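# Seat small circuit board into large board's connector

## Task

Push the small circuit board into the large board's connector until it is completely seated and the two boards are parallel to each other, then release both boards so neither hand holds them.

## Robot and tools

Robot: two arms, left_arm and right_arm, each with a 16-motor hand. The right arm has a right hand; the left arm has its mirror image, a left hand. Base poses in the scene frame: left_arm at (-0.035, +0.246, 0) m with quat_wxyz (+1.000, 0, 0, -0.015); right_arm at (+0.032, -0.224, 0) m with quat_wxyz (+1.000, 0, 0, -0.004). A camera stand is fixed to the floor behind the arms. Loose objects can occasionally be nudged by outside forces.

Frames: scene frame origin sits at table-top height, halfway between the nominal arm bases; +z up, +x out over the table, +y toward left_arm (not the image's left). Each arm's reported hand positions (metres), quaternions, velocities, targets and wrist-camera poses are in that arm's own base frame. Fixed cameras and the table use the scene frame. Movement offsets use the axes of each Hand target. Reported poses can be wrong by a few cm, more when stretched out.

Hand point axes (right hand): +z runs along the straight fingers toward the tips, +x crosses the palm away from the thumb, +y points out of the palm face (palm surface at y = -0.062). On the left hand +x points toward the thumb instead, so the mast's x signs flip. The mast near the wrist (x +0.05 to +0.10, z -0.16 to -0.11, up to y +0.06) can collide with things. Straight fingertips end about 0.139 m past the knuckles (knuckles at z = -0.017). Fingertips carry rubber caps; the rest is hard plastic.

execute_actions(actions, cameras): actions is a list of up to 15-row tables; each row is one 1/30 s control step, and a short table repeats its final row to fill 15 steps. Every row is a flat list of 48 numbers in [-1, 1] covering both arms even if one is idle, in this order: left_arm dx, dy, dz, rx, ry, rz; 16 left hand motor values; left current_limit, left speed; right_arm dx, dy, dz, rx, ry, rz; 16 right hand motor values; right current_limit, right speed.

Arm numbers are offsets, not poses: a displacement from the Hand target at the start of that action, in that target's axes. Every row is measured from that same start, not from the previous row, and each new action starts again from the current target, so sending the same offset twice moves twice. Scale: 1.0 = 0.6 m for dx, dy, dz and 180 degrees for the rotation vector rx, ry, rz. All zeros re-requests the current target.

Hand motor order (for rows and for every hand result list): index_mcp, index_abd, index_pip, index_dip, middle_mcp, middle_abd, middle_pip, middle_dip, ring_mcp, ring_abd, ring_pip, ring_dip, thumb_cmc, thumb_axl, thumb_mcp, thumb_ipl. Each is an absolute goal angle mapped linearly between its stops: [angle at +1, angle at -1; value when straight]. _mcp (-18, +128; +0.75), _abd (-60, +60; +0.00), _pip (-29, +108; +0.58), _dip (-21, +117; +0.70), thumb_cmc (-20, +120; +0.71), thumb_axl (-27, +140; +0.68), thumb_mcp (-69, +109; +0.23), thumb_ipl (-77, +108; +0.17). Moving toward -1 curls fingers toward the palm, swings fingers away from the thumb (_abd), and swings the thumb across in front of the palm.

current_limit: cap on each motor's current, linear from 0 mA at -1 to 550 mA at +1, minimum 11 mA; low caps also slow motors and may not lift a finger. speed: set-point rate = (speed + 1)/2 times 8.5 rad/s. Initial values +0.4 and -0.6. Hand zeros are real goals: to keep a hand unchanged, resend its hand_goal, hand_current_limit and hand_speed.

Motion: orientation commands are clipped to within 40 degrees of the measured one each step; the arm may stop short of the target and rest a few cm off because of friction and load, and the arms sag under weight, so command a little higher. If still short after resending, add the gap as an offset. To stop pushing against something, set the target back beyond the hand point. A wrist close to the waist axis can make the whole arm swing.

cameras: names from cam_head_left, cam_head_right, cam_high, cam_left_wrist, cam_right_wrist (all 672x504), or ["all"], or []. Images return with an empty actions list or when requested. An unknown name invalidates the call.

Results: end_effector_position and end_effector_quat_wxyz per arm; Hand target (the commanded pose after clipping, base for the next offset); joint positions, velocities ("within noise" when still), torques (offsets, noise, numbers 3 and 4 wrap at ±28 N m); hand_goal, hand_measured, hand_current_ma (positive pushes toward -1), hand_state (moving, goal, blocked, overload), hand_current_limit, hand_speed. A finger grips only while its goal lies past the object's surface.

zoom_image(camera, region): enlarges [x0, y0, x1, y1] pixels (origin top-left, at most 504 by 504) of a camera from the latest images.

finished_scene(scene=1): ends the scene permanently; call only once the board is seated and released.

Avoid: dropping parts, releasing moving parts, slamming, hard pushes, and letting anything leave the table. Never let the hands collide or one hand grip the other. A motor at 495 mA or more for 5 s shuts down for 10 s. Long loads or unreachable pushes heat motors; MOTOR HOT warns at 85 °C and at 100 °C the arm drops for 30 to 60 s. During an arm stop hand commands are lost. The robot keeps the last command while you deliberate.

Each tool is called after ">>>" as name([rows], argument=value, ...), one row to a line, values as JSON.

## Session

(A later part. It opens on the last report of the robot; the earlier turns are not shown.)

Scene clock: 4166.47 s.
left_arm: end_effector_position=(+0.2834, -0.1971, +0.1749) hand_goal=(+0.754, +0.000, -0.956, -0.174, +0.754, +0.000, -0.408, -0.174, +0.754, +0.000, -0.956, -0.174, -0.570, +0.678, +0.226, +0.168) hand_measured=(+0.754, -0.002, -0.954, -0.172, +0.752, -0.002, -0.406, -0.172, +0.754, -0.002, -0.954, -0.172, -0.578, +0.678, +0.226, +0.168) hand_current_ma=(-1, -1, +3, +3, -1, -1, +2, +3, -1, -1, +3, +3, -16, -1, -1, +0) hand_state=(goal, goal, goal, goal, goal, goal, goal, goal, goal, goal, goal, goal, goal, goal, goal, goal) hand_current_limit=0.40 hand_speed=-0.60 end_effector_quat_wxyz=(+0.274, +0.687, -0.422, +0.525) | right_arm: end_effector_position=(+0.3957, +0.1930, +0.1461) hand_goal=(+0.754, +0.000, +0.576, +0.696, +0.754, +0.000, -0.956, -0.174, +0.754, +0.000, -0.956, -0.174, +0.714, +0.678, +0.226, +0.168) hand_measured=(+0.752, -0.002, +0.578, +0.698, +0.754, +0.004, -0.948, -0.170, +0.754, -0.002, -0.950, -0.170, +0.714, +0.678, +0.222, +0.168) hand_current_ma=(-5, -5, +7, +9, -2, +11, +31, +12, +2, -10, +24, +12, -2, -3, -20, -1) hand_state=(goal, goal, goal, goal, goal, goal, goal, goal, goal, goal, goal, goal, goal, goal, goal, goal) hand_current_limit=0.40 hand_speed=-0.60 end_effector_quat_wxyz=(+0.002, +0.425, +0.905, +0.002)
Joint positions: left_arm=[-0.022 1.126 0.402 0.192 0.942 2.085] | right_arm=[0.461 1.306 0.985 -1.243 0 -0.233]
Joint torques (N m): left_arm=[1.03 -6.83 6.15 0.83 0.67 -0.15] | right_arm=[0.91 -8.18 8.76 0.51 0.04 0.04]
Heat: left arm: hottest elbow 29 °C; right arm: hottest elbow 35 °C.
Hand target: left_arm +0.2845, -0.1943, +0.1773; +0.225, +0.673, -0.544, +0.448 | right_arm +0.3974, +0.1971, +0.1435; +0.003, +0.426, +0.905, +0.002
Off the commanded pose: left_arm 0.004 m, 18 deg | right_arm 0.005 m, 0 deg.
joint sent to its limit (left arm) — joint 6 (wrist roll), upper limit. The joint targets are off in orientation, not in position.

>>> execute_actions([
  [[0,0,0,0,0,0,0.754,0,-0.956,-0.174,0.754,0,-0.408,-0.174,0.754,0,-0.956,-0.174,-0.571,0.678,0.226,0.168,0.4,-0.6,0,0,0.008,0,0,0,0.754,0,0.576,0.696,0.754,0,-0.956,-0.174,0.754,0,-0.956,-0.174,0.714,0.678,0.226,0.168,0.9,-0.6]],
], cameras=["cam_left_wrist"])

>>> zoom_image(camera="cam_left_wrist", region=[380, 35, 450, 105])

Scene clock: 4172.03 s.
left_arm: end_effector_position=(+0.2834, -0.1971, +0.1749) hand_goal=(+0.754, +0.000, -0.956, -0.174, +0.754, +0.000, -0.408, -0.174, +0.754, +0.000, -0.956, -0.174, -0.570, +0.678, +0.226, +0.168) hand_measured=(+0.754, -0.002, -0.954, -0.172, +0.752, -0.002, -0.406, -0.172, +0.754, -0.002, -0.954, -0.172, -0.578, +0.678, +0.226, +0.168) hand_current_ma=(-1, -1, +3, +3, -1, -1, +2, +3, -1, -1, +3, +3, -16, -1, -1, +0) hand_state=(goal, goal, goal, goal, goal, goal, goal, goal, goal, goal, goal, goal, goal, goal, goal, goal) hand_current_limit=0.40 hand_speed=-0.60 end_effector_quat_wxyz=(+0.274, +0.687, -0.422, +0.525) | right_arm: end_effector_position=(+0.3957, +0.1930, +0.1420) hand_goal=(+0.754, +0.000, +0.576, +0.696, +0.754, +0.000, -0.956, -0.174, +0.754, +0.000, -0.956, -0.174, +0.714, +0.678, +0.226, +0.168) hand_measured=(+0.752, -0.002, +0.578, +0.698, +0.754, +0.004, -0.948, -0.170, +0.754, -0.002, -0.950, -0.170, +0.714, +0.678, +0.222, +0.168) hand_current_ma=(-5, -5, +7, +9, -2, +11, +31, +12, +2, -10, +24, +12, -2, -3, -20, -1) hand_state=(goal, goal, goal, goal, goal, goal, goal, goal, goal, goal, goal, goal, goal, goal, goal, goal) hand_current_limit=0.90 hand_speed=-0.60 end_effector_quat_wxyz=(+0.002, +0.425, +0.905, +0.003)
Joint positions: left_arm=[-0.022 1.126 0.402 0.192 0.942 2.085] | right_arm=[0.461 1.31 0.977 -1.231 0 -0.233]
Joint torques (N m): left_arm=[1.26 -6.89 6.23 0.85 0.67 -0.17] | right_arm=[0.91 -8.12 8.66 0.53 0.04 0.03]
Heat: left arm: hottest elbow 29 °C; right arm: hottest elbow 35 °C.
Hand target: left_arm +0.2845, -0.1943, +0.1773; +0.225, +0.673, -0.544, +0.448 | right_arm +0.3974, +0.1971, +0.1386; +0.002, +0.426, +0.905, +0.002
Off the commanded pose: left_arm 0.004 m, 18 deg | right_arm 0.006 m, 0 deg.
joint sent to its limit (left arm) — joint 6 (wrist roll), upper limit. The joint targets are off in orientation, not in position.
Images, in order (width x height): cam_left_wrist 672x504.

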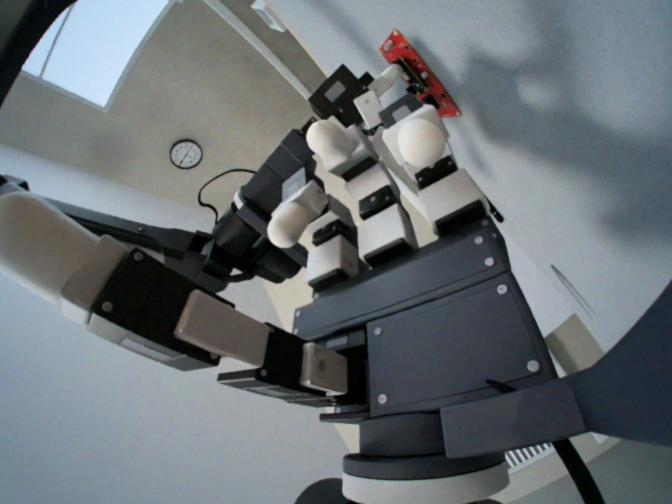

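Scaled by 7.200 from the camera's 672x504 image, which has a finer 960x720 frame.

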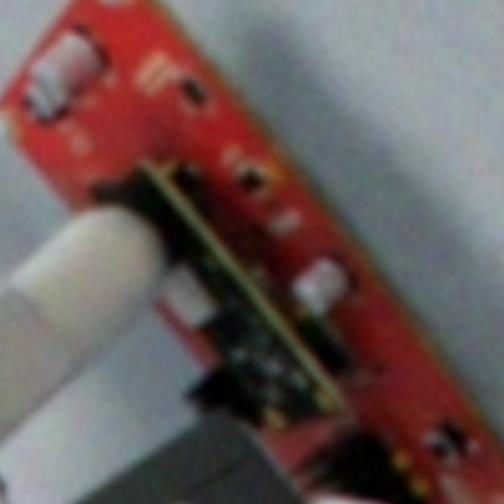

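>>> execute_actions([
  [[0,0,0,0,0,0,0.754,0,-0.956,-0.174,0.754,0,-0.408,-0.174,0.754,0,-0.956,-0.174,-0.571,0.678,0.226,0.168,0.4,-0.6,0.001,-0.003,0.01,0.001,0.0003,0,0.754,0,0.576,0.696,0.754,0,-0.956,-0.174,0.754,0,-0.956,-0.174,0.714,0.678,0.226,0.168,0.9,-0.6]],
], cameras=["cam_left_wrist"])

>>> zoom_image(camera="cam_left_wrist", region=[380, 35, 450, 105])

Scene clock: 4176.60 s.
left_arm: end_effector_position=(+0.2834, -0.1971, +0.1749) hand_goal=(+0.754, +0.000, -0.956, -0.174, +0.754, +0.000, -0.408, -0.174, +0.754, +0.000, -0.956, -0.174, -0.570, +0.678, +0.226, +0.168) hand_measured=(+0.754, -0.002, -0.954, -0.172, +0.752, -0.002, -0.406, -0.172, +0.754, -0.002, -0.954, -0.172, -0.578, +0.678, +0.226, +0.168) hand_current_ma=(-1, -1, +3, +3, -1, -1, +2, +3, -1, -1, +3, +3, -16, -1, -1, +0) hand_state=(goal, goal, goal, goal, goal, goal, goal, goal, goal, goal, goal, goal, goal, goal, goal, goal) hand_current_limit=0.40 hand_speed=-0.60 end_effector_quat_wxyz=(+0.274, +0.687, -0.422, +0.525) | right_arm: end_effector_position=(+0.3966, +0.1937, +0.1413) hand_goal=(+0.754, +0.000, +0.576, +0.696, +0.754, +0.000, -0.956, -0.174, +0.754, +0.000, -0.956, -0.174, +0.714, +0.678, +0.226, +0.168) hand_measured=(+0.762, -0.006, +0.582, +0.698, +0.754, +0.004, -0.948, -0.170, +0.754, -0.002, -0.950, -0.170, +0.714, +0.678, +0.222, +0.168) hand_current_ma=(+38, -20, +22, +9, -2, +11, +31, +12, +2, -10, +24, +12, -2, -3, -20, -1) hand_state=(goal, goal, goal, goal, goal, goal, goal, goal, goal, goal, goal, goal, goal, goal, goal, goal) hand_current_limit=0.90 hand_speed=-0.60 end_effector_quat_wxyz=(+0.004, +0.425, +0.905, +0.005)
Joint positions: left_arm=[-0.022 1.126 0.402 0.192 0.942 2.085] | right_arm=[0.462 1.31 0.973 -1.221 0 -0.23]
Joint torques (N m): left_arm=[0.91 -7.18 6.34 0.79 0.67 -0.13] | right_arm=[0.79 -7.94 7.76 0.69 0.04 0.01]
Heat: left arm: hottest elbow 29 °C; right arm: hottest elbow 34 °C.
Hand target: left_arm +0.2845, -0.1943, +0.1773; +0.225, +0.673, -0.544, +0.448 | right_arm +0.3955, +0.1965, +0.1325; +0.001, +0.426, +0.905, +0.001
Off the commanded pose: left_arm 0.004 m, 18 deg | right_arm 0.009 m, 1 deg.
joint sent to its limit (left arm) — joint 6 (wrist roll), upper limit. The joint targets are off in orientation, not in position.
Images, in order (width x height): cam_left_wrist 672x504.

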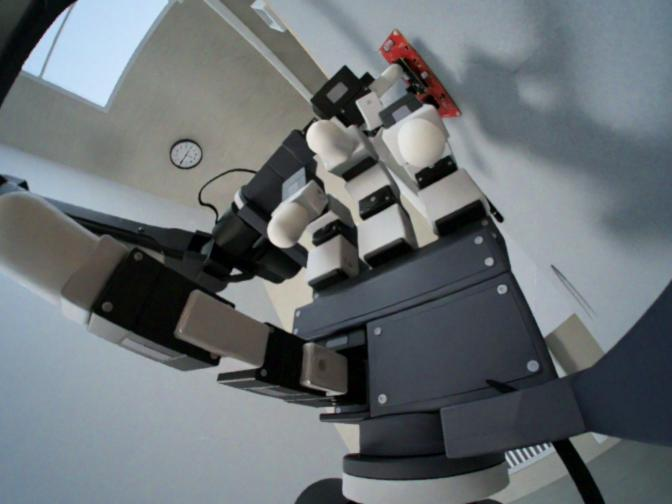

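Scaled by 7.200 from the camera's 672x504 image, which has a finer 960x720 frame.

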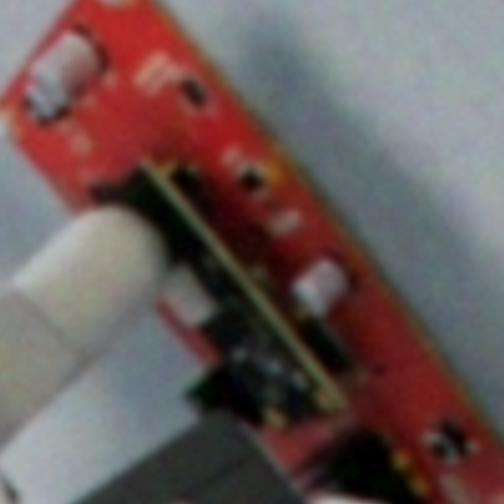

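>>> execute_actions([
  [[0,0,0,0,0,0,0.754,0,-0.956,-0.174,0.754,0,-0.408,-0.174,0.754,0,-0.956,-0.174,-0.571,0.678,0.226,0.168,0.4,-0.6,0.002,-0.012,0.02,0.006,0.0019,0,0.754,0,0.576,0.696,0.754,0,-0.956,-0.174,0.754,0,-0.956,-0.174,0.714,0.678,0.226,0.168,0.95,-0.6]],
  [[0,0,0,0,0,0,0.754,0,-0.956,-0.174,0.754,0,-0.408,-0.174,0.754,0,-0.956,-0.174,-0.571,0.678,0.226,0.168,0.4,-0.6,0.002,-0.01,0.02,0.006,0.0019,0,0.754,0,0.576,0.696,0.754,0,-0.956,-0.174,0.754,0,-0.956,-0.174,0.714,0.678,0.226,0.168,0.95,-0.6]],
], cameras=["cam_left_wrist"])

>>> zoom_image(camera="cam_left_wrist", region=[380, 35, 450, 105])

Scene clock: 4186.77 s.
left_arm: end_effector_position=(+0.2834, -0.1971, +0.1749) hand_goal=(+0.754, +0.000, -0.956, -0.174, +0.754, +0.000, -0.408, -0.174, +0.754, +0.000, -0.956, -0.174, -0.570, +0.678, +0.226, +0.168) hand_measured=(+0.754, -0.002, -0.954, -0.172, +0.752, -0.002, -0.406, -0.172, +0.754, -0.002, -0.954, -0.172, -0.578, +0.678, +0.226, +0.168) hand_current_ma=(-1, -1, +3, +3, -1, -1, +2, +3, -1, -1, +3, +3, -16, -1, -1, +0) hand_state=(goal, goal, goal, goal, goal, goal, goal, goal, goal, goal, goal, goal, goal, goal, goal, goal) hand_current_limit=0.40 hand_speed=-0.60 end_effector_quat_wxyz=(+0.274, +0.687, -0.422, +0.525) | right_arm: end_effector_position=(+0.3948, +0.1921, +0.1396) hand_goal=(+0.754, +0.000, +0.576, +0.696, +0.754, +0.000, -0.956, -0.174, +0.754, +0.000, -0.956, -0.174, +0.714, +0.678, +0.226, +0.168) hand_measured=(+0.768, -0.010, +0.586, +0.700, +0.754, +0.004, -0.948, -0.170, +0.754, -0.002, -0.950, -0.170, +0.714, +0.678, +0.222, +0.168) hand_current_ma=(+62, -36, +42, +14, -2, +11, +31, +12, +2, -10, +24, +12, -2, -3, -20, -1) hand_state=(goal, goal, goal, goal, goal, goal, goal, goal, goal, goal, goal, goal, goal, goal, goal, goal) hand_current_limit=0.95 hand_speed=-0.60 end_effector_quat_wxyz=(+0.010, +0.425, +0.905, +0.009)
Joint positions: left_arm=[-0.022 1.126 0.402 0.192 0.942 2.085] | right_arm=[0.462 1.298 0.954 -1.202 0.004 -0.23]
Joint torques (N m): left_arm=[0.79 -7.59 6.46 0.85 0.67 -0.16] | right_arm=[0.56 -5.95 5.23 0.55 -0.26 -0.02]
Heat: left arm: hottest elbow 29 °C; right arm: hottest elbow 34 °C.
Hand target: left_arm +0.2845, -0.1943, +0.1773; +0.225, +0.673, -0.544, +0.448 | right_arm +0.3837, +0.1899, +0.1088; -0.012, +0.426, +0.905, -0.013
Off the commanded pose: left_arm 0.004 m, 18 deg | right_arm 0.033 m, 4 deg.
joint sent to its limit (left arm) — joint 6 (wrist roll), upper limit. The joint targets are off in orientation, not in position.
Images, in order (width x height): cam_left_wrist 672x504.

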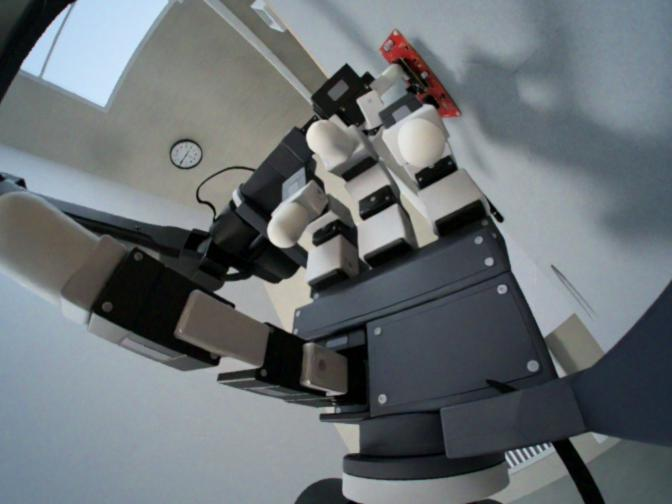

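Scaled by 7.200 from the camera's 672x504 image, which has a finer 960x720 frame.

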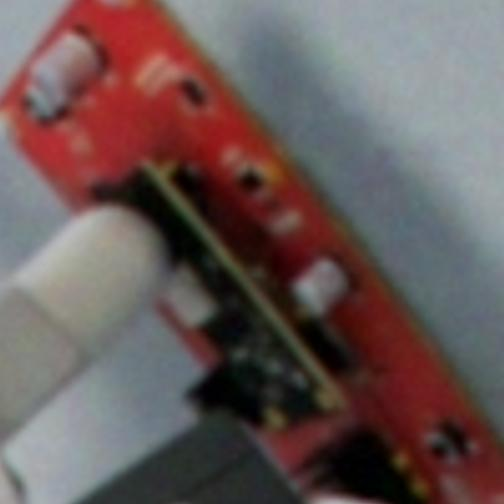

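>>> execute_actions([
  [[0,0,0,0,0,0,0.754,0,-0.956,-0.174,0.754,0,-0.408,-0.174,0.754,0,-0.956,-0.174,-0.571,0.678,0.226,0.168,0.4,-0.6,0.002,-0.009,0.02,0.006,0.0019,0,0.754,0,0.576,0.696,0.754,0,-0.956,-0.174,0.754,0,-0.956,-0.174,0.714,0.678,0.226,0.168,1.0,-0.6]],
  [[0,0,0,0,0,0,0.754,0,-0.956,-0.174,0.754,0,-0.408,-0.174,0.754,0,-0.956,-0.174,-0.571,0.678,0.226,0.168,0.4,-0.6,0.002,-0.009,0.02,0.006,0.0019,0,0.754,0,0.576,0.696,0.754,0,-0.956,-0.174,0.754,0,-0.956,-0.174,0.714,0.678,0.226,0.168,1.0,-0.6]],
], cameras=["cam_left_wrist"])

>>> zoom_image(camera="cam_left_wrist", region=[380, 35, 450, 105])

Scene clock: 4193.20 s.
left_arm: end_effector_position=(+0.2834, -0.1971, +0.1749) hand_goal=(+0.754, +0.000, -0.956, -0.174, +0.754, +0.000, -0.408, -0.174, +0.754, +0.000, -0.956, -0.174, -0.570, +0.678, +0.226, +0.168) hand_measured=(+0.754, -0.002, -0.954, -0.172, +0.752, -0.002, -0.406, -0.172, +0.754, -0.002, -0.954, -0.172, -0.578, +0.678, +0.226, +0.168) hand_current_ma=(-1, -1, +3, +3, -1, -1, +2, +3, -1, -1, +3, +3, -16, -1, -1, +0) hand_state=(goal, goal, goal, goal, goal, goal, goal, goal, goal, goal, goal, goal, goal, goal, goal, goal) hand_current_limit=0.40 hand_speed=-0.60 end_effector_quat_wxyz=(+0.274, +0.687, -0.422, +0.525) | right_arm: end_effector_position=(+0.3917, +0.1901, +0.1385) hand_goal=(+0.754, +0.000, +0.576, +0.696, +0.754, +0.000, -0.956, -0.174, +0.754, +0.000, -0.956, -0.174, +0.714, +0.678, +0.226, +0.168) hand_measured=(+0.764, -0.014, +0.586, +0.700, +0.754, +0.004, -0.948, -0.170, +0.754, -0.002, -0.950, -0.170, +0.714, +0.678, +0.222, +0.168) hand_current_ma=(+48, -51, +42, +14, -2, +11, +31, +12, +2, -10, +24, +12, -2, -3, -20, -1) hand_state=(goal, goal, goal, goal, goal, goal, goal, goal, goal, goal, goal, goal, goal, goal, goal, goal) hand_current_limit=1.00 hand_speed=-0.60 end_effector_quat_wxyz=(+0.014, +0.425, +0.905, +0.013)
Joint positions: left_arm=[-0.022 1.126 0.402 0.192 0.942 2.085] | right_arm=[0.462 1.282 0.934 -1.185 0.006 -0.23]
Joint torques (N m): left_arm=[1.14 -7.12 6.19 0.83 0.69 -0.17] | right_arm=[0.32 -3.19 3.34 0.39 -0.45 -0.03]
Heat: left arm: hottest elbow 29 °C; right arm: hottest elbow 34 °C.
Hand target: left_arm +0.2845, -0.1943, +0.1773; +0.225, +0.673, -0.544, +0.448 | right_arm +0.3730, +0.1844, +0.0853; -0.025, +0.426, +0.904, -0.028
Off the commanded pose: left_arm 0.004 m, 18 deg | right_arm 0.057 m, 7 deg.
joint sent to its limit (left arm) — joint 6 (wrist roll), upper limit. The joint targets are off in orientation, not in position.
Images, in order (width x height): cam_left_wrist 672x504.

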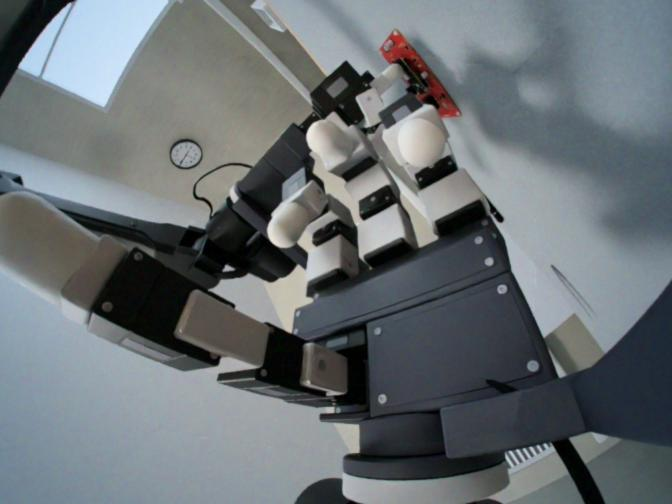

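Scaled by 7.200 from the camera's 672x504 image, which has a finer 960x720 frame.

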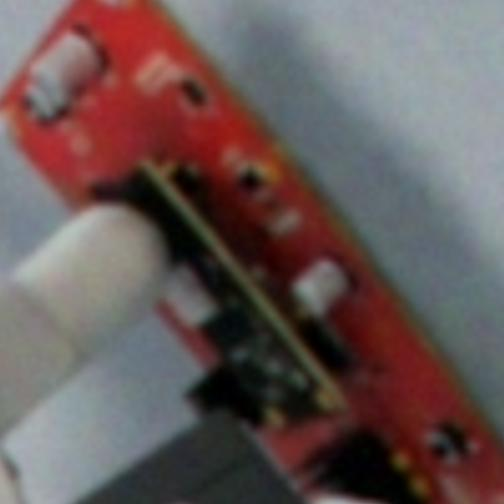

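>>> execute_actions([
  [[0,0,0,0,0,0,0.754,0,-0.956,-0.174,0.754,0,-0.408,-0.174,0.754,0,-0.956,-0.174,-0.571,0.678,0.226,0.168,0.4,-0.6,0.002,-0.007,0.02,0.006,0.0019,0,0.754,0,0.576,0.696,0.754,0,-0.956,-0.174,0.754,0,-0.956,-0.174,0.714,0.678,0.226,0.168,1.0,-0.6]],
  [[0,0,0,0,0,0,0.754,0,-0.956,-0.174,0.754,0,-0.408,-0.174,0.754,0,-0.956,-0.174,-0.571,0.678,0.226,0.168,0.4,-0.6,0.002,-0.007,0.02,0.006,0.0019,0,0.754,0,0.576,0.696,0.754,0,-0.956,-0.174,0.754,0,-0.956,-0.174,0.714,0.678,0.226,0.168,1.0,-0.6]],
], cameras=["cam_left_wrist"])

>>> zoom_image(camera="cam_left_wrist", region=[380, 35, 450, 105])

Scene clock: 4202.87 s.
left_arm: end_effector_position=(+0.2834, -0.1971, +0.1749) hand_goal=(+0.754, +0.000, -0.956, -0.174, +0.754, +0.000, -0.408, -0.174, +0.754, +0.000, -0.956, -0.174, -0.570, +0.678, +0.226, +0.168) hand_measured=(+0.754, -0.002, -0.954, -0.172, +0.752, -0.002, -0.406, -0.172, +0.754, -0.002, -0.954, -0.172, -0.578, +0.678, +0.226, +0.168) hand_current_ma=(-1, -1, +3, +3, -1, -1, +2, +3, -1, -1, +3, +3, -16, -1, -1, +0) hand_state=(goal, goal, goal, goal, goal, goal, goal, goal, goal, goal, goal, goal, goal, goal, goal, goal) hand_current_limit=0.40 hand_speed=-0.60 end_effector_quat_wxyz=(+0.274, +0.687, -0.422, +0.525) | right_arm: end_effector_position=(+0.3888, +0.1883, +0.1355) hand_goal=(+0.754, +0.000, +0.576, +0.696, +0.754, +0.000, -0.956, -0.174, +0.754, +0.000, -0.956, -0.174, +0.714, +0.678, +0.226, +0.168) hand_measured=(+0.760, -0.020, +0.586, +0.700, +0.754, +0.004, -0.948, -0.170, +0.754, -0.002, -0.950, -0.170, +0.714, +0.678, +0.222, +0.168) hand_current_ma=(+24, -72, +42, +14, -2, +11, +31, +12, +2, -10, +24, +12, -2, -3, -20, -1) hand_state=(goal, goal, goal, goal, goal, goal, goal, goal, goal, goal, goal, goal, goal, goal, goal, goal) hand_current_limit=1.00 hand_speed=-0.60 end_effector_quat_wxyz=(+0.017, +0.425, +0.905, +0.014)
Joint positions: left_arm=[-0.022 1.126 0.402 0.192 0.942 2.085] | right_arm=[0.462 1.273 0.916 -1.171 0.009 -0.23]
Joint torques (N m): left_arm=[1.26 -7.36 6.28 0.96 0.67 -0.2] | right_arm=[0.38 -0.91 1.66 0.31 -0.67 -0.03]
Heat: left arm: hottest elbow 29 °C; right arm: hottest elbow 33 °C.
Hand target: left_arm +0.2845, -0.1943, +0.1773; +0.225, +0.673, -0.544, +0.448 | right_arm +0.3631, +0.1802, +0.0622; -0.039, +0.425, +0.903, -0.042
Off the commanded pose: left_arm 0.004 m, 18 deg | right_arm 0.078 m, 9 deg.
joint sent to its limit (left arm) — joint 6 (wrist roll), upper limit. The joint targets are off in orientation, not in position.
Images, in order (width x height): cam_left_wrist 672x504.

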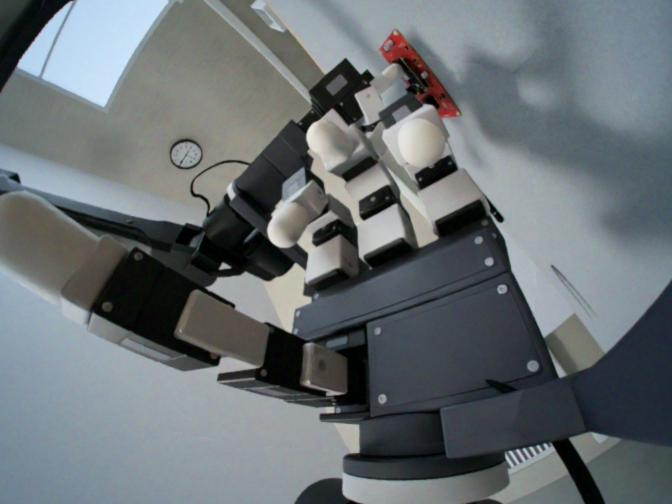

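Scaled by 7.200 from the camera's 672x504 image, which has a finer 960x720 frame.

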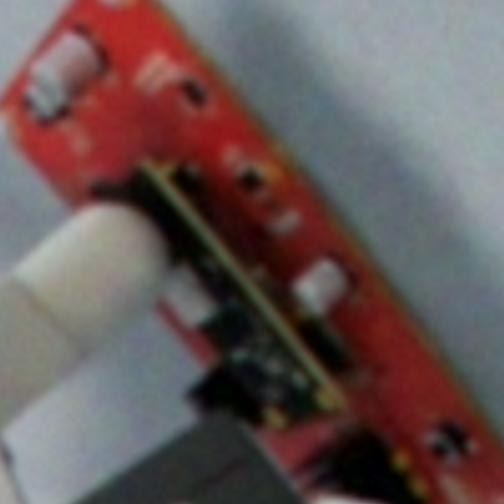

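>>> execute_actions([
  [[0,0,0,0,0,0,0.754,0,-0.956,-0.174,0.754,0,-0.408,-0.174,0.754,0,-0.956,-0.174,-0.571,0.678,0.226,0.168,0.4,-0.6,0.002,-0.006,0.02,0.006,0.0019,0,0.754,0,0.576,0.696,0.754,0,-0.956,-0.174,0.754,0,-0.956,-0.174,0.714,0.678,0.226,0.168,1.0,-0.6]],
  [[0,0,0,0,0,0,0.754,0,-0.956,-0.174,0.754,0,-0.408,-0.174,0.754,0,-0.956,-0.174,-0.571,0.678,0.226,0.168,0.4,-0.6,0.002,-0.006,0.02,0.006,0.0019,0,0.754,0,0.576,0.696,0.754,0,-0.956,-0.174,0.754,0,-0.956,-0.174,0.714,0.678,0.226,0.168,1.0,-0.6]],
], cameras=["cam_left_wrist"])

>>> zoom_image(camera="cam_left_wrist", region=[380, 35, 450, 105])

Scene clock: 4213.30 s.
left_arm: end_effector_position=(+0.2834, -0.1971, +0.1749) hand_goal=(+0.754, +0.000, -0.956, -0.174, +0.754, +0.000, -0.408, -0.174, +0.754, +0.000, -0.956, -0.174, -0.570, +0.678, +0.226, +0.168) hand_measured=(+0.754, -0.002, -0.954, -0.172, +0.752, -0.002, -0.406, -0.172, +0.754, -0.002, -0.954, -0.172, -0.578, +0.678, +0.226, +0.168) hand_current_ma=(-1, -1, +3, +3, -1, -1, +2, +3, -1, -1, +3, +3, -16, -1, -1, +0) hand_state=(goal, goal, goal, goal, goal, goal, goal, goal, goal, goal, goal, goal, goal, goal, goal, goal) hand_current_limit=0.40 hand_speed=-0.60 end_effector_quat_wxyz=(+0.274, +0.687, -0.422, +0.525) | right_arm: end_effector_position=(+0.3869, +0.1869, +0.1323) hand_goal=(+0.754, +0.000, +0.576, +0.696, +0.754, +0.000, -0.956, -0.174, +0.754, +0.000, -0.956, -0.174, +0.714, +0.678, +0.226, +0.168) hand_measured=(+0.764, -0.026, +0.586, +0.700, +0.754, +0.004, -0.948, -0.170, +0.754, -0.002, -0.950, -0.170, +0.714, +0.678, +0.222, +0.168) hand_current_ma=(+41, -103, +42, +14, -2, +11, +31, +12, +2, -10, +24, +12, -2, -3, -20, -1) hand_state=(goal, blocked, goal, goal, goal, goal, goal, goal, goal, goal, goal, goal, goal, goal, goal, goal) hand_current_limit=1.00 hand_speed=-0.60 end_effector_quat_wxyz=(+0.017, +0.425, +0.905, +0.014)
Joint positions: left_arm=[-0.022 1.126 0.402 0.192 0.942 2.085] | right_arm=[0.462 1.27 0.904 -1.163 0.011 -0.23]
Joint torques (N m): left_arm=[1.08 -6.71 6.34 0.76 0.7 -0.14] | right_arm=[0.44 0.85 -0.34 0.35 -0.87 -0.02]
Heat: left arm: hottest elbow 29 °C; right arm: hottest elbow 32 °C.
Hand target: left_arm +0.2845, -0.1943, +0.1773; +0.225, +0.673, -0.544, +0.448 | right_arm +0.3533, +0.1763, +0.0393; -0.052, +0.425, +0.902, -0.057
Off the commanded pose: left_arm 0.004 m, 18 deg | right_arm 0.100 m, 11 deg.
joint sent to its limit (left arm) — joint 6 (wrist roll), upper limit. The joint targets are off in orientation, not in position.
Images, in order (width x height): cam_left_wrist 672x504.

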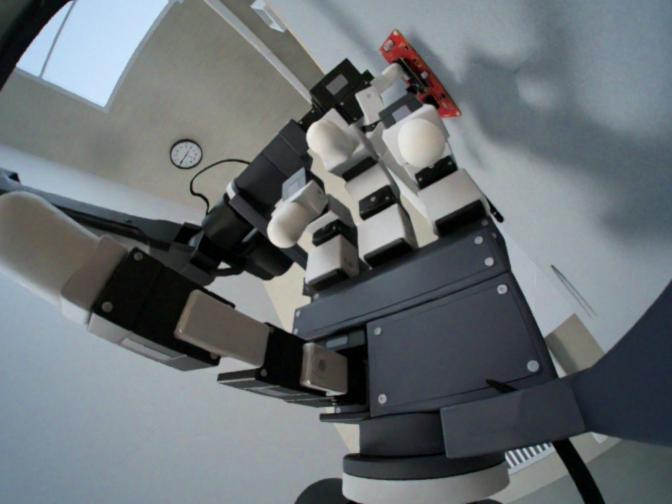

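Scaled by 7.200 from the camera's 672x504 image, which has a finer 960x720 frame.

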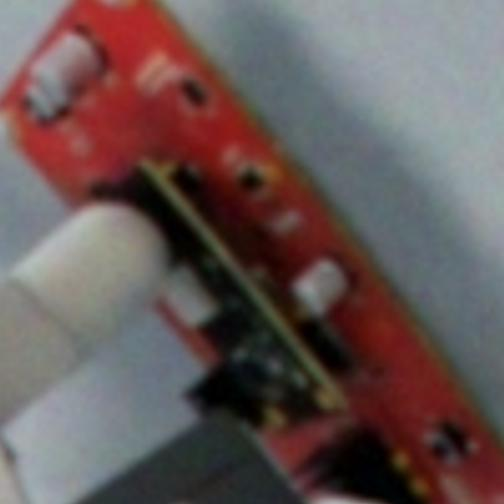

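>>> execute_actions([
  [[0,0,0,0,0,0,0.754,0,-0.956,-0.174,0.754,0,-0.408,-0.174,0.754,0,-0.956,-0.174,-0.571,0.678,0.226,0.168,0.4,-0.6,0.002,-0.006,0.02,0.006,0.0019,0,0.754,0,0.576,0.696,0.754,0,-0.956,-0.174,0.754,0,-0.956,-0.174,0.714,0.678,0.226,0.168,1.0,-0.6]],
  [[0,0,0,0,0,0,0.754,0,-0.956,-0.174,0.754,0,-0.408,-0.174,0.754,0,-0.956,-0.174,-0.571,0.678,0.226,0.168,0.4,-0.6,0.002,-0.006,0.02,0.006,0.0019,0,0.754,0,0.576,0.696,0.754,0,-0.956,-0.174,0.754,0,-0.956,-0.174,0.714,0.678,0.226,0.168,1.0,-0.6]],
], cameras=["cam_left_wrist"])

>>> zoom_image(camera="cam_left_wrist", region=[380, 35, 450, 105])

Scene clock: 4220.73 s.
left_arm: end_effector_position=(+0.2834, -0.1971, +0.1749) hand_goal=(+0.754, +0.000, -0.956, -0.174, +0.754, +0.000, -0.408, -0.174, +0.754, +0.000, -0.956, -0.174, -0.570, +0.678, +0.226, +0.168) hand_measured=(+0.754, -0.002, -0.954, -0.172, +0.752, -0.002, -0.406, -0.172, +0.754, -0.002, -0.954, -0.172, -0.578, +0.678, +0.226, +0.168) hand_current_ma=(-1, -1, +3, +3, -1, -1, +2, +3, -1, -1, +3, +3, -16, -1, -1, +0) hand_state=(goal, goal, goal, goal, goal, goal, goal, goal, goal, goal, goal, goal, goal, goal, goal, goal) hand_current_limit=0.40 hand_speed=-0.60 end_effector_quat_wxyz=(+0.274, +0.687, -0.422, +0.525) | right_arm: end_effector_position=(+0.3854, +0.1859, +0.1312) hand_goal=(+0.754, +0.000, +0.576, +0.696, +0.754, +0.000, -0.956, -0.174, +0.754, +0.000, -0.956, -0.174, +0.714, +0.678, +0.226, +0.168) hand_measured=(+0.764, -0.032, +0.586, +0.700, +0.754, +0.004, -0.948, -0.170, +0.754, -0.002, -0.950, -0.170, +0.714, +0.678, +0.222, +0.168) hand_current_ma=(+42, -125, +43, +15, -2, +11, +31, +12, +2, -10, +24, +12, -2, -3, -20, -1) hand_state=(goal, blocked, goal, goal, goal, goal, goal, goal, goal, goal, goal, goal, goal, goal, goal, goal) hand_current_limit=1.00 hand_speed=-0.60 end_effector_quat_wxyz=(+0.020, +0.425, +0.905, +0.015)
Joint positions: left_arm=[-0.022 1.126 0.402 0.192 0.942 2.085] | right_arm=[0.462 1.263 0.894 -1.154 0.012 -0.23]
Joint torques (N m): left_arm=[1.9 -6.53 6.24 0.98 0.67 -0.15] | right_arm=[0.5 2.67 -2.43 0.2 -1.06 0]
Heat: left arm: hottest elbow 29 °C; right arm: hottest elbow 32 °C.
Hand target: left_arm +0.2845, -0.1943, +0.1773; +0.225, +0.673, -0.544, +0.448 | right_arm +0.3426, +0.1721, +0.0168; -0.066, +0.424, +0.900, -0.071
Off the commanded pose: left_arm 0.004 m, 18 deg | right_arm 0.123 m, 14 deg.
joint sent to its limit (left arm) — joint 6 (wrist roll), upper limit. The joint targets are off in orientation, not in position.
Images, in order (width x height): cam_left_wrist 672x504.

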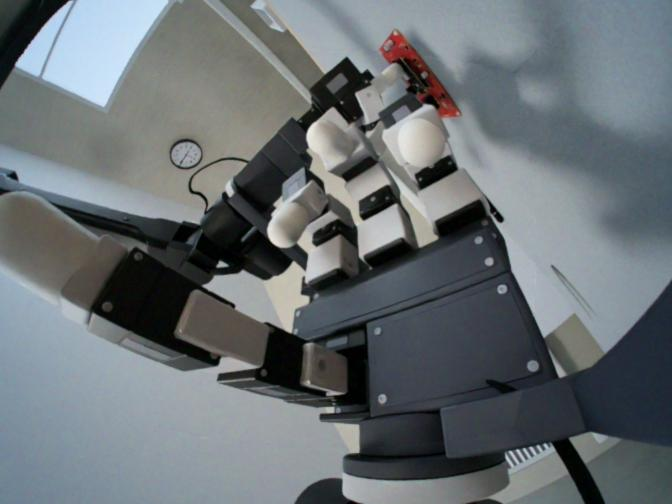

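Scaled by 7.200 from the camera's 672x504 image, which has a finer 960x720 frame.

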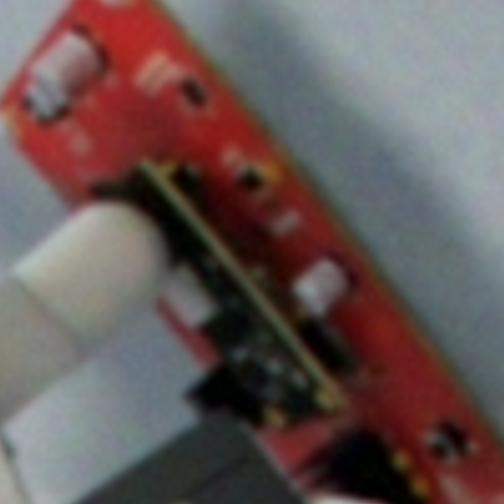

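>>> execute_actions([
  [[0,0,0,0,0,0,0.754,0,-0.956,-0.174,0.754,0,-0.408,-0.174,0.754,0,-0.956,-0.174,-0.571,0.678,0.226,0.168,0.4,-0.6,-0.004,0.012,-0.04,-0.012,-0.0038,0,0.754,0,0.576,0.696,0.754,0,-0.956,-0.174,0.754,0,-0.956,-0.174,0.714,0.678,0.226,0.168,1.0,-0.6]],
  [[0,0,0,0,0,0,0.754,0,-0.956,-0.174,0.754,0,-0.408,-0.174,0.754,0,-0.956,-0.174,-0.571,0.678,0.226,0.168,0.4,-0.6,-0.004,0.014,-0.04,-0.012,-0.0038,0,0.754,0,0.576,0.696,0.754,0,-0.956,-0.174,0.754,0,-0.956,-0.174,0.714,0.678,0.226,0.168,1.0,-0.6]],
  [[0,0,0,0,0,0,0.754,0,-0.956,-0.174,0.754,0,-0.408,-0.174,0.754,0,-0.956,-0.174,-0.571,0.678,0.226,0.168,0.4,-0.6,-0.004,0.018,-0.04,-0.012,-0.0038,0,0.754,0,0.576,0.696,0.754,0,-0.956,-0.174,0.754,0,-0.956,-0.174,0.714,0.678,0.226,0.168,1.0,-0.6]],
])

Scene clock: 4230.57 s.
left_arm: end_effector_position=(+0.2834, -0.1971, +0.1749) hand_goal=(+0.754, +0.000, -0.956, -0.174, +0.754, +0.000, -0.408, -0.174, +0.754, +0.000, -0.956, -0.174, -0.570, +0.678, +0.226, +0.168) hand_measured=(+0.754, -0.002, -0.954, -0.172, +0.752, -0.002, -0.406, -0.172, +0.754, -0.002, -0.954, -0.172, -0.578, +0.678, +0.226, +0.168) hand_current_ma=(-1, -1, +3, +3, -1, -1, +2, +3, -1, -1, +3, +3, -16, -1, -1, +0) hand_state=(goal, goal, goal, goal, goal, goal, goal, goal, goal, goal, goal, goal, goal, goal, goal, goal) hand_current_limit=0.40 hand_speed=-0.60 end_effector_quat_wxyz=(+0.274, +0.687, -0.422, +0.525) | right_arm: end_effector_position=(+0.3927, +0.1895, +0.1394) hand_goal=(+0.754, +0.000, +0.576, +0.696, +0.754, +0.000, -0.956, -0.174, +0.754, +0.000, -0.956, -0.174, +0.714, +0.678, +0.226, +0.168) hand_measured=(+0.772, -0.034, +0.592, +0.702, +0.754, +0.004, -0.948, -0.170, +0.754, -0.002, -0.950, -0.170, +0.714, +0.678, +0.222, +0.168) hand_current_ma=(+84, -130, +65, +25, -2, +11, +31, +12, +2, -10, +24, +12, -2, -3, -20, -1) hand_state=(goal, blocked, goal, goal, goal, goal, goal, goal, goal, goal, goal, goal, goal, goal, goal, goal) hand_current_limit=1.00 hand_speed=-0.60 end_effector_quat_wxyz=(+0.022, +0.425, +0.905, +0.018)
Joint positions: left_arm=[-0.022 1.126 0.402 0.192 0.942 2.085] | right_arm=[0.462 1.274 0.924 -1.167 0.012 -0.23]
Joint torques (N m): left_arm=[1.32 -7 6.3 0.85 0.69 -0.17] | right_arm=[0.56 -1.14 5.05 -0.16 -0.68 -0.01]
Heat: left arm: hottest elbow 29 °C; right arm: hottest elbow 31 °C.
Hand target: left_arm +0.2845, -0.1943, +0.1773; +0.225, +0.673, -0.544, +0.448 | right_arm +0.3775, +0.1874, +0.0838; -0.025, +0.426, +0.904, -0.028
Off the commanded pose: left_arm 0.004 m, 18 deg | right_arm 0.058 m, 8 deg.
joint sent to its limit (left arm) — joint 6 (wrist roll), upper limit. The joint targets are off in orientation, not in position.

>>> execute_actions([
  [[0,0,0,0,0,0,0.754,0,-0.956,-0.174,0.754,0,-0.408,-0.174,0.754,0,-0.956,-0.174,-0.571,0.678,0.226,0.168,0.4,-0.6,-0.004,0.016,-0.04,-0.012,-0.0038,0,0.754,0,0.576,0.696,0.754,0,-0.956,-0.174,0.754,0,-0.956,-0.174,0.714,0.678,0.226,0.168,1.0,-0.6]],
  [[0,0,0,0,0,0,0.754,0,-0.956,-0.174,0.754,0,-0.408,-0.174,0.754,0,-0.956,-0.174,-0.571,0.678,0.226,0.168,0.4,-0.6,-0.003,0.012,-0.03,-0.008,-0.0026,0,0.754,0,0.576,0.696,0.754,0,-0.956,-0.174,0.754,0,-0.956,-0.174,0.714,0.678,0.226,0.168,0.9,-0.6]],
])

Scene clock: 4242.60 s.
left_arm: end_effector_position=(+0.2834, -0.1971, +0.1749) hand_goal=(+0.754, +0.000, -0.956, -0.174, +0.754, +0.000, -0.408, -0.174, +0.754, +0.000, -0.956, -0.174, -0.570, +0.678, +0.226, +0.168) hand_measured=(+0.754, -0.002, -0.954, -0.172, +0.752, -0.002, -0.406, -0.172, +0.754, -0.002, -0.954, -0.172, -0.578, +0.678, +0.226, +0.168) hand_current_ma=(-1, -1, +3, +3, -1, -1, +2, +3, -1, -1, +3, +3, -16, -1, -1, +0) hand_state=(goal, goal, goal, goal, goal, goal, goal, goal, goal, goal, goal, goal, goal, goal, goal, goal) hand_current_limit=0.40 hand_speed=-0.60 end_effector_quat_wxyz=(+0.274, +0.687, -0.422, +0.525) | right_arm: end_effector_position=(+0.3958, +0.1913, +0.1411) hand_goal=(+0.754, +0.000, +0.576, +0.696, +0.754, +0.000, -0.956, -0.174, +0.754, +0.000, -0.956, -0.174, +0.714, +0.678, +0.226, +0.168) hand_measured=(+0.768, -0.028, +0.590, +0.702, +0.754, +0.004, -0.948, -0.170, +0.754, -0.002, -0.950, -0.170, +0.714, +0.678, +0.222, +0.168) hand_current_ma=(+63, -108, +63, +25, -2, +11, +31, +12, +2, -10, +24, +12, -2, -3, -20, -1) hand_state=(goal, blocked, goal, goal, goal, goal, goal, goal, goal, goal, goal, goal, goal, goal, goal, goal) hand_current_limit=0.90 hand_speed=-0.60 end_effector_quat_wxyz=(+0.015, +0.425, +0.905, +0.011)
Joint positions: left_arm=[-0.022 1.126 0.402 0.192 0.942 2.085] | right_arm=[0.462 1.292 0.951 -1.193 0.011 -0.23]
Joint torques (N m): left_arm=[1.79 -7.47 6.26 0.87 0.67 -0.16] | right_arm=[0.67 -4.89 9.24 -0.18 -0.41 0]
Heat: left arm: hottest elbow 29 °C; right arm: hottest elbow 31 °C.
Hand target: left_arm +0.2845, -0.1943, +0.1773; +0.225, +0.673, -0.544, +0.448 | right_arm +0.3954, +0.1958, +0.1248; -0.003, +0.426, +0.905, -0.004
Off the commanded pose: left_arm 0.004 m, 18 deg | right_arm 0.017 m, 3 deg.
joint sent to its limit (left arm) — joint 6 (wrist roll), upper limit. The joint targets are off in orientation, not in position.

>>> execute_actions([
  [[0,0,0,0,0,0,0.754,0,-0.956,-0.174,0.754,0,-0.408,-0.174,0.754,0,-0.956,-0.174,-0.571,0.678,0.226,0.168,0.4,-0.6,0,0.01,-0.03,-0.006,-0.002,0,0.754,0,0.576,0.696,0.754,0,-0.956,-0.174,0.754,0,-0.956,-0.174,0.714,0.678,0.226,0.168,0.7,-0.6]],
  [[0,0,0,0,0,0,0.754,0,-0.956,-0.174,0.754,0,-0.408,-0.174,0.754,0,-0.956,-0.174,-0.571,0.678,0.226,0.168,0.4,-0.6,0,0.01,-0.03,-0.004,-0.0013,0,0.754,0,0.576,0.696,0.754,0,-0.956,-0.174,0.754,0,-0.956,-0.174,0.714,0.678,0.226,0.168,0.5,-0.6]],
])

Scene clock: 4249.40 s.
left_arm: end_effector_position=(+0.2834, -0.1971, +0.1749) hand_goal=(+0.754, +0.000, -0.956, -0.174, +0.754, +0.000, -0.408, -0.174, +0.754, +0.000, -0.956, -0.174, -0.570, +0.678, +0.226, +0.168) hand_measured=(+0.754, -0.002, -0.954, -0.172, +0.752, -0.002, -0.406, -0.172, +0.754, -0.002, -0.954, -0.172, -0.578, +0.678, +0.226, +0.168) hand_current_ma=(-1, -1, +3, +3, -1, -1, +2, +3, -1, -1, +3, +3, -16, -1, -1, +0) hand_state=(goal, goal, goal, goal, goal, goal, goal, goal, goal, goal, goal, goal, goal, goal, goal, goal) hand_current_limit=0.40 hand_speed=-0.60 end_effector_quat_wxyz=(+0.274, +0.687, -0.422, +0.525) | right_arm: end_effector_position=(+0.3923, +0.1929, +0.1449) hand_goal=(+0.754, +0.000, +0.576, +0.696, +0.754, +0.000, -0.956, -0.174, +0.754, +0.000, -0.956, -0.174, +0.714, +0.678, +0.226, +0.168) hand_measured=(+0.750, -0.004, +0.574, +0.696, +0.754, +0.004, -0.948, -0.170, +0.754, -0.002, -0.950, -0.170, +0.714, +0.678, +0.222, +0.168) hand_current_ma=(-20, -11, -4, +2, -2, +11, +31, +12, +2, -10, +24, +12, -2, -3, -20, -1) hand_state=(goal, goal, goal, goal, goal, goal, goal, goal, goal, goal, goal, goal, goal, goal, goal, goal) hand_current_limit=0.50 hand_speed=-0.60 end_effector_quat_wxyz=(+0.001, +0.425, +0.905, -0.004)
Joint positions: left_arm=[-0.022 1.126 0.402 0.192 0.942 2.085] | right_arm=[0.468 1.306 0.983 -1.253 0.007 -0.226]
Joint torques (N m): left_arm=[1.49 -6.95 6.26 0.87 0.66 -0.17] | right_arm=[0.91 -8.18 12.71 -0.2 -0.14 0.06]
Heat: left arm: hottest elbow 29 °C; right arm: hottest elbow 32 °C.
Hand target: left_arm +0.2845, -0.1943, +0.1773; +0.225, +0.673, -0.544, +0.448 | right_arm +0.4047, +0.2035, +0.1607; +0.008, +0.426, +0.905, +0.008
Off the commanded pose: left_arm 0.004 m, 18 deg | right_arm 0.023 m, 2 deg.
joint sent to its limit (left arm) — joint 6 (wrist roll), upper limit. The joint targets are off in orientation, not in position.

Free. Lift and retract along the earlier path.

>>> execute_actions([
  [[0,0,0,0,0,0,0.754,0,-0.956,-0.174,0.754,0,-0.408,-0.174,0.754,0,-0.956,-0.174,-0.571,0.678,0.226,0.168,0.4,-0.6,0,0,-0.025,0,0,0,0.754,0,0.576,0.696,0.754,0,-0.956,-0.174,0.754,0,-0.956,-0.174,0.714,0.678,0.226,0.168,0.4,-0.6]],
  [[0,0,0,0,0,0,0.754,0,-0.956,-0.174,0.754,0,-0.408,-0.174,0.754,0,-0.956,-0.174,-0.571,0.678,0.226,0.168,0.4,-0.6,-0.005,-0.025,-0.025,0.001,0.0003,0,0.754,0,0.576,0.696,0.754,0,-0.956,-0.174,0.754,0,-0.956,-0.174,0.714,0.678,0.226,0.168,0.4,-0.6]],
  [[0,0,0,0,0,0,0.754,0,-0.956,-0.174,0.754,0,-0.408,-0.174,0.754,0,-0.956,-0.174,-0.571,0.678,0.226,0.168,0.4,-0.6,-0.015,-0.05,-0.022,0.001,0.0003,0,0.754,0,0.576,0.696,0.754,0,-0.956,-0.174,0.754,0,-0.956,-0.174,0.714,0.678,0.226,0.168,0.4,-0.6]],
  [[0,0,0,0,0,0,0.754,0,-0.956,-0.174,0.754,0,-0.408,-0.174,0.754,0,-0.956,-0.174,-0.571,0.678,0.226,0.168,0.4,-0.6,-0.015,-0.045,0,0.001,0.0003,0,0.754,0,0.576,0.696,0.754,0,-0.956,-0.174,0.754,0,-0.956,-0.174,0.714,0.678,0.226,0.168,0.4,-0.6]],
], cameras=["cam_left_wrist","cam_right_wrist"])

>>> zoom_image(camera="cam_left_wrist", region=[388, 45, 438, 100])

Scene clock: 4264.00 s.
left_arm: end_effector_position=(+0.2834, -0.1971, +0.1749) hand_goal=(+0.754, +0.000, -0.956, -0.174, +0.754, +0.000, -0.408, -0.174, +0.754, +0.000, -0.956, -0.174, -0.570, +0.678, +0.226, +0.168) hand_measured=(+0.754, -0.002, -0.954, -0.172, +0.752, -0.002, -0.406, -0.172, +0.754, -0.002, -0.954, -0.172, -0.578, +0.678, +0.226, +0.168) hand_current_ma=(-1, -1, +3, +3, -1, -1, +2, +3, -1, -1, +3, +3, -16, -1, -1, +0) hand_state=(goal, goal, goal, goal, goal, goal, goal, goal, goal, goal, goal, goal, goal, goal, goal, goal) hand_current_limit=0.40 hand_speed=-0.60 end_effector_quat_wxyz=(+0.274, +0.687, -0.422, +0.525) | right_arm: end_effector_position=(+0.3628, +0.1433, +0.1987) hand_goal=(+0.754, +0.000, +0.576, +0.696, +0.754, +0.000, -0.956, -0.174, +0.754, +0.000, -0.956, -0.174, +0.714, +0.678, +0.226, +0.168) hand_measured=(+0.750, -0.002, +0.574, +0.696, +0.754, +0.004, -0.948, -0.170, +0.754, -0.002, -0.950, -0.170, +0.714, +0.678, +0.222, +0.168) hand_current_ma=(-16, -10, -4, +2, -2, +11, +31, +12, +2, -10, +24, +12, -3, -3, -20, -1) hand_state=(goal, goal, goal, goal, goal, goal, goal, goal, goal, goal, goal, goal, goal, goal, goal, goal) hand_current_limit=0.40 hand_speed=-0.60 end_effector_quat_wxyz=(+0.004, +0.428, +0.904, +0.002)
Joint positions: left_arm=[-0.022 1.126 0.402 0.192 0.942 2.085] | right_arm=[0.366 1.132 0.983 -1.413 0.003 -0.32]
Joint torques (N m): left_arm=[1.03 -6.59 6.24 0.79 0.71 -0.16] | right_arm=[-0.67 -7.47 9.11 -0.23 -0.1 -0.22]
Heat: left arm: hottest elbow 29 °C; right arm: hottest elbow 33 °C.
Hand target: left_arm +0.2845, -0.1943, +0.1773; +0.225, +0.673, -0.544, +0.448 | right_arm +0.3616, +0.1411, +0.2028; +0.005, +0.426, +0.905, +0.005
Off the commanded pose: left_arm 0.004 m, 18 deg | right_arm 0.005 m, 0 deg.
joint sent to its limit (left arm) — joint 6 (wrist roll), upper limit. The joint targets are off in orientation, not in position.
Images, in order (width x height): cam_left_wrist 672x504, cam_right_wrist 672x504.

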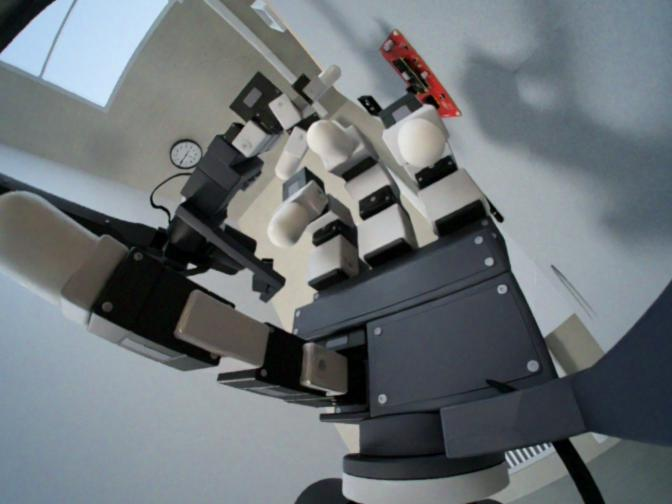

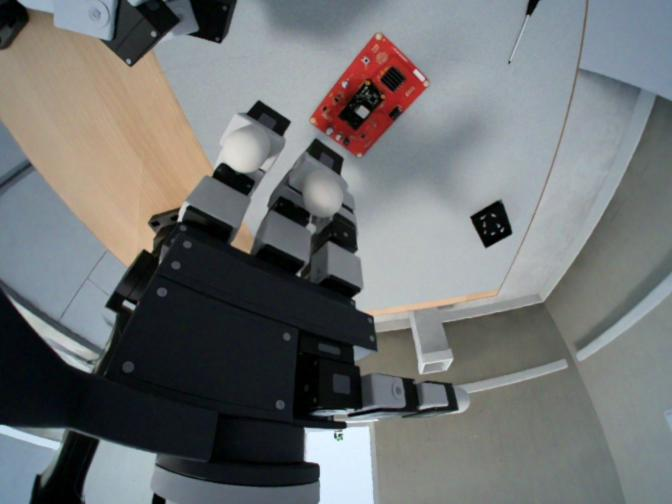

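Scaled by 9.164 from the camera's 672x504 image, which has a finer 960x720 frame.

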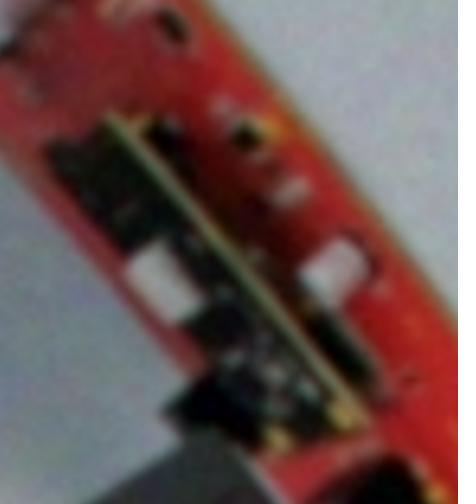

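>>> zoom_image(camera="cam_right_wrist", region=[305, 28, 435, 158])

Scaled by 3.877 from the camera's 672x504 image, which has a finer 960x720 frame.

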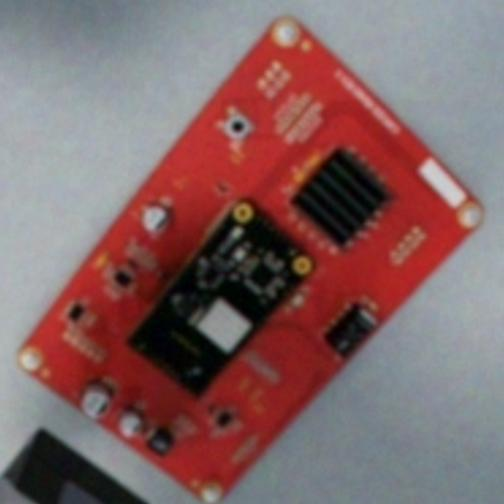

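>>> finished_scene()

The scene is finished: the task was done.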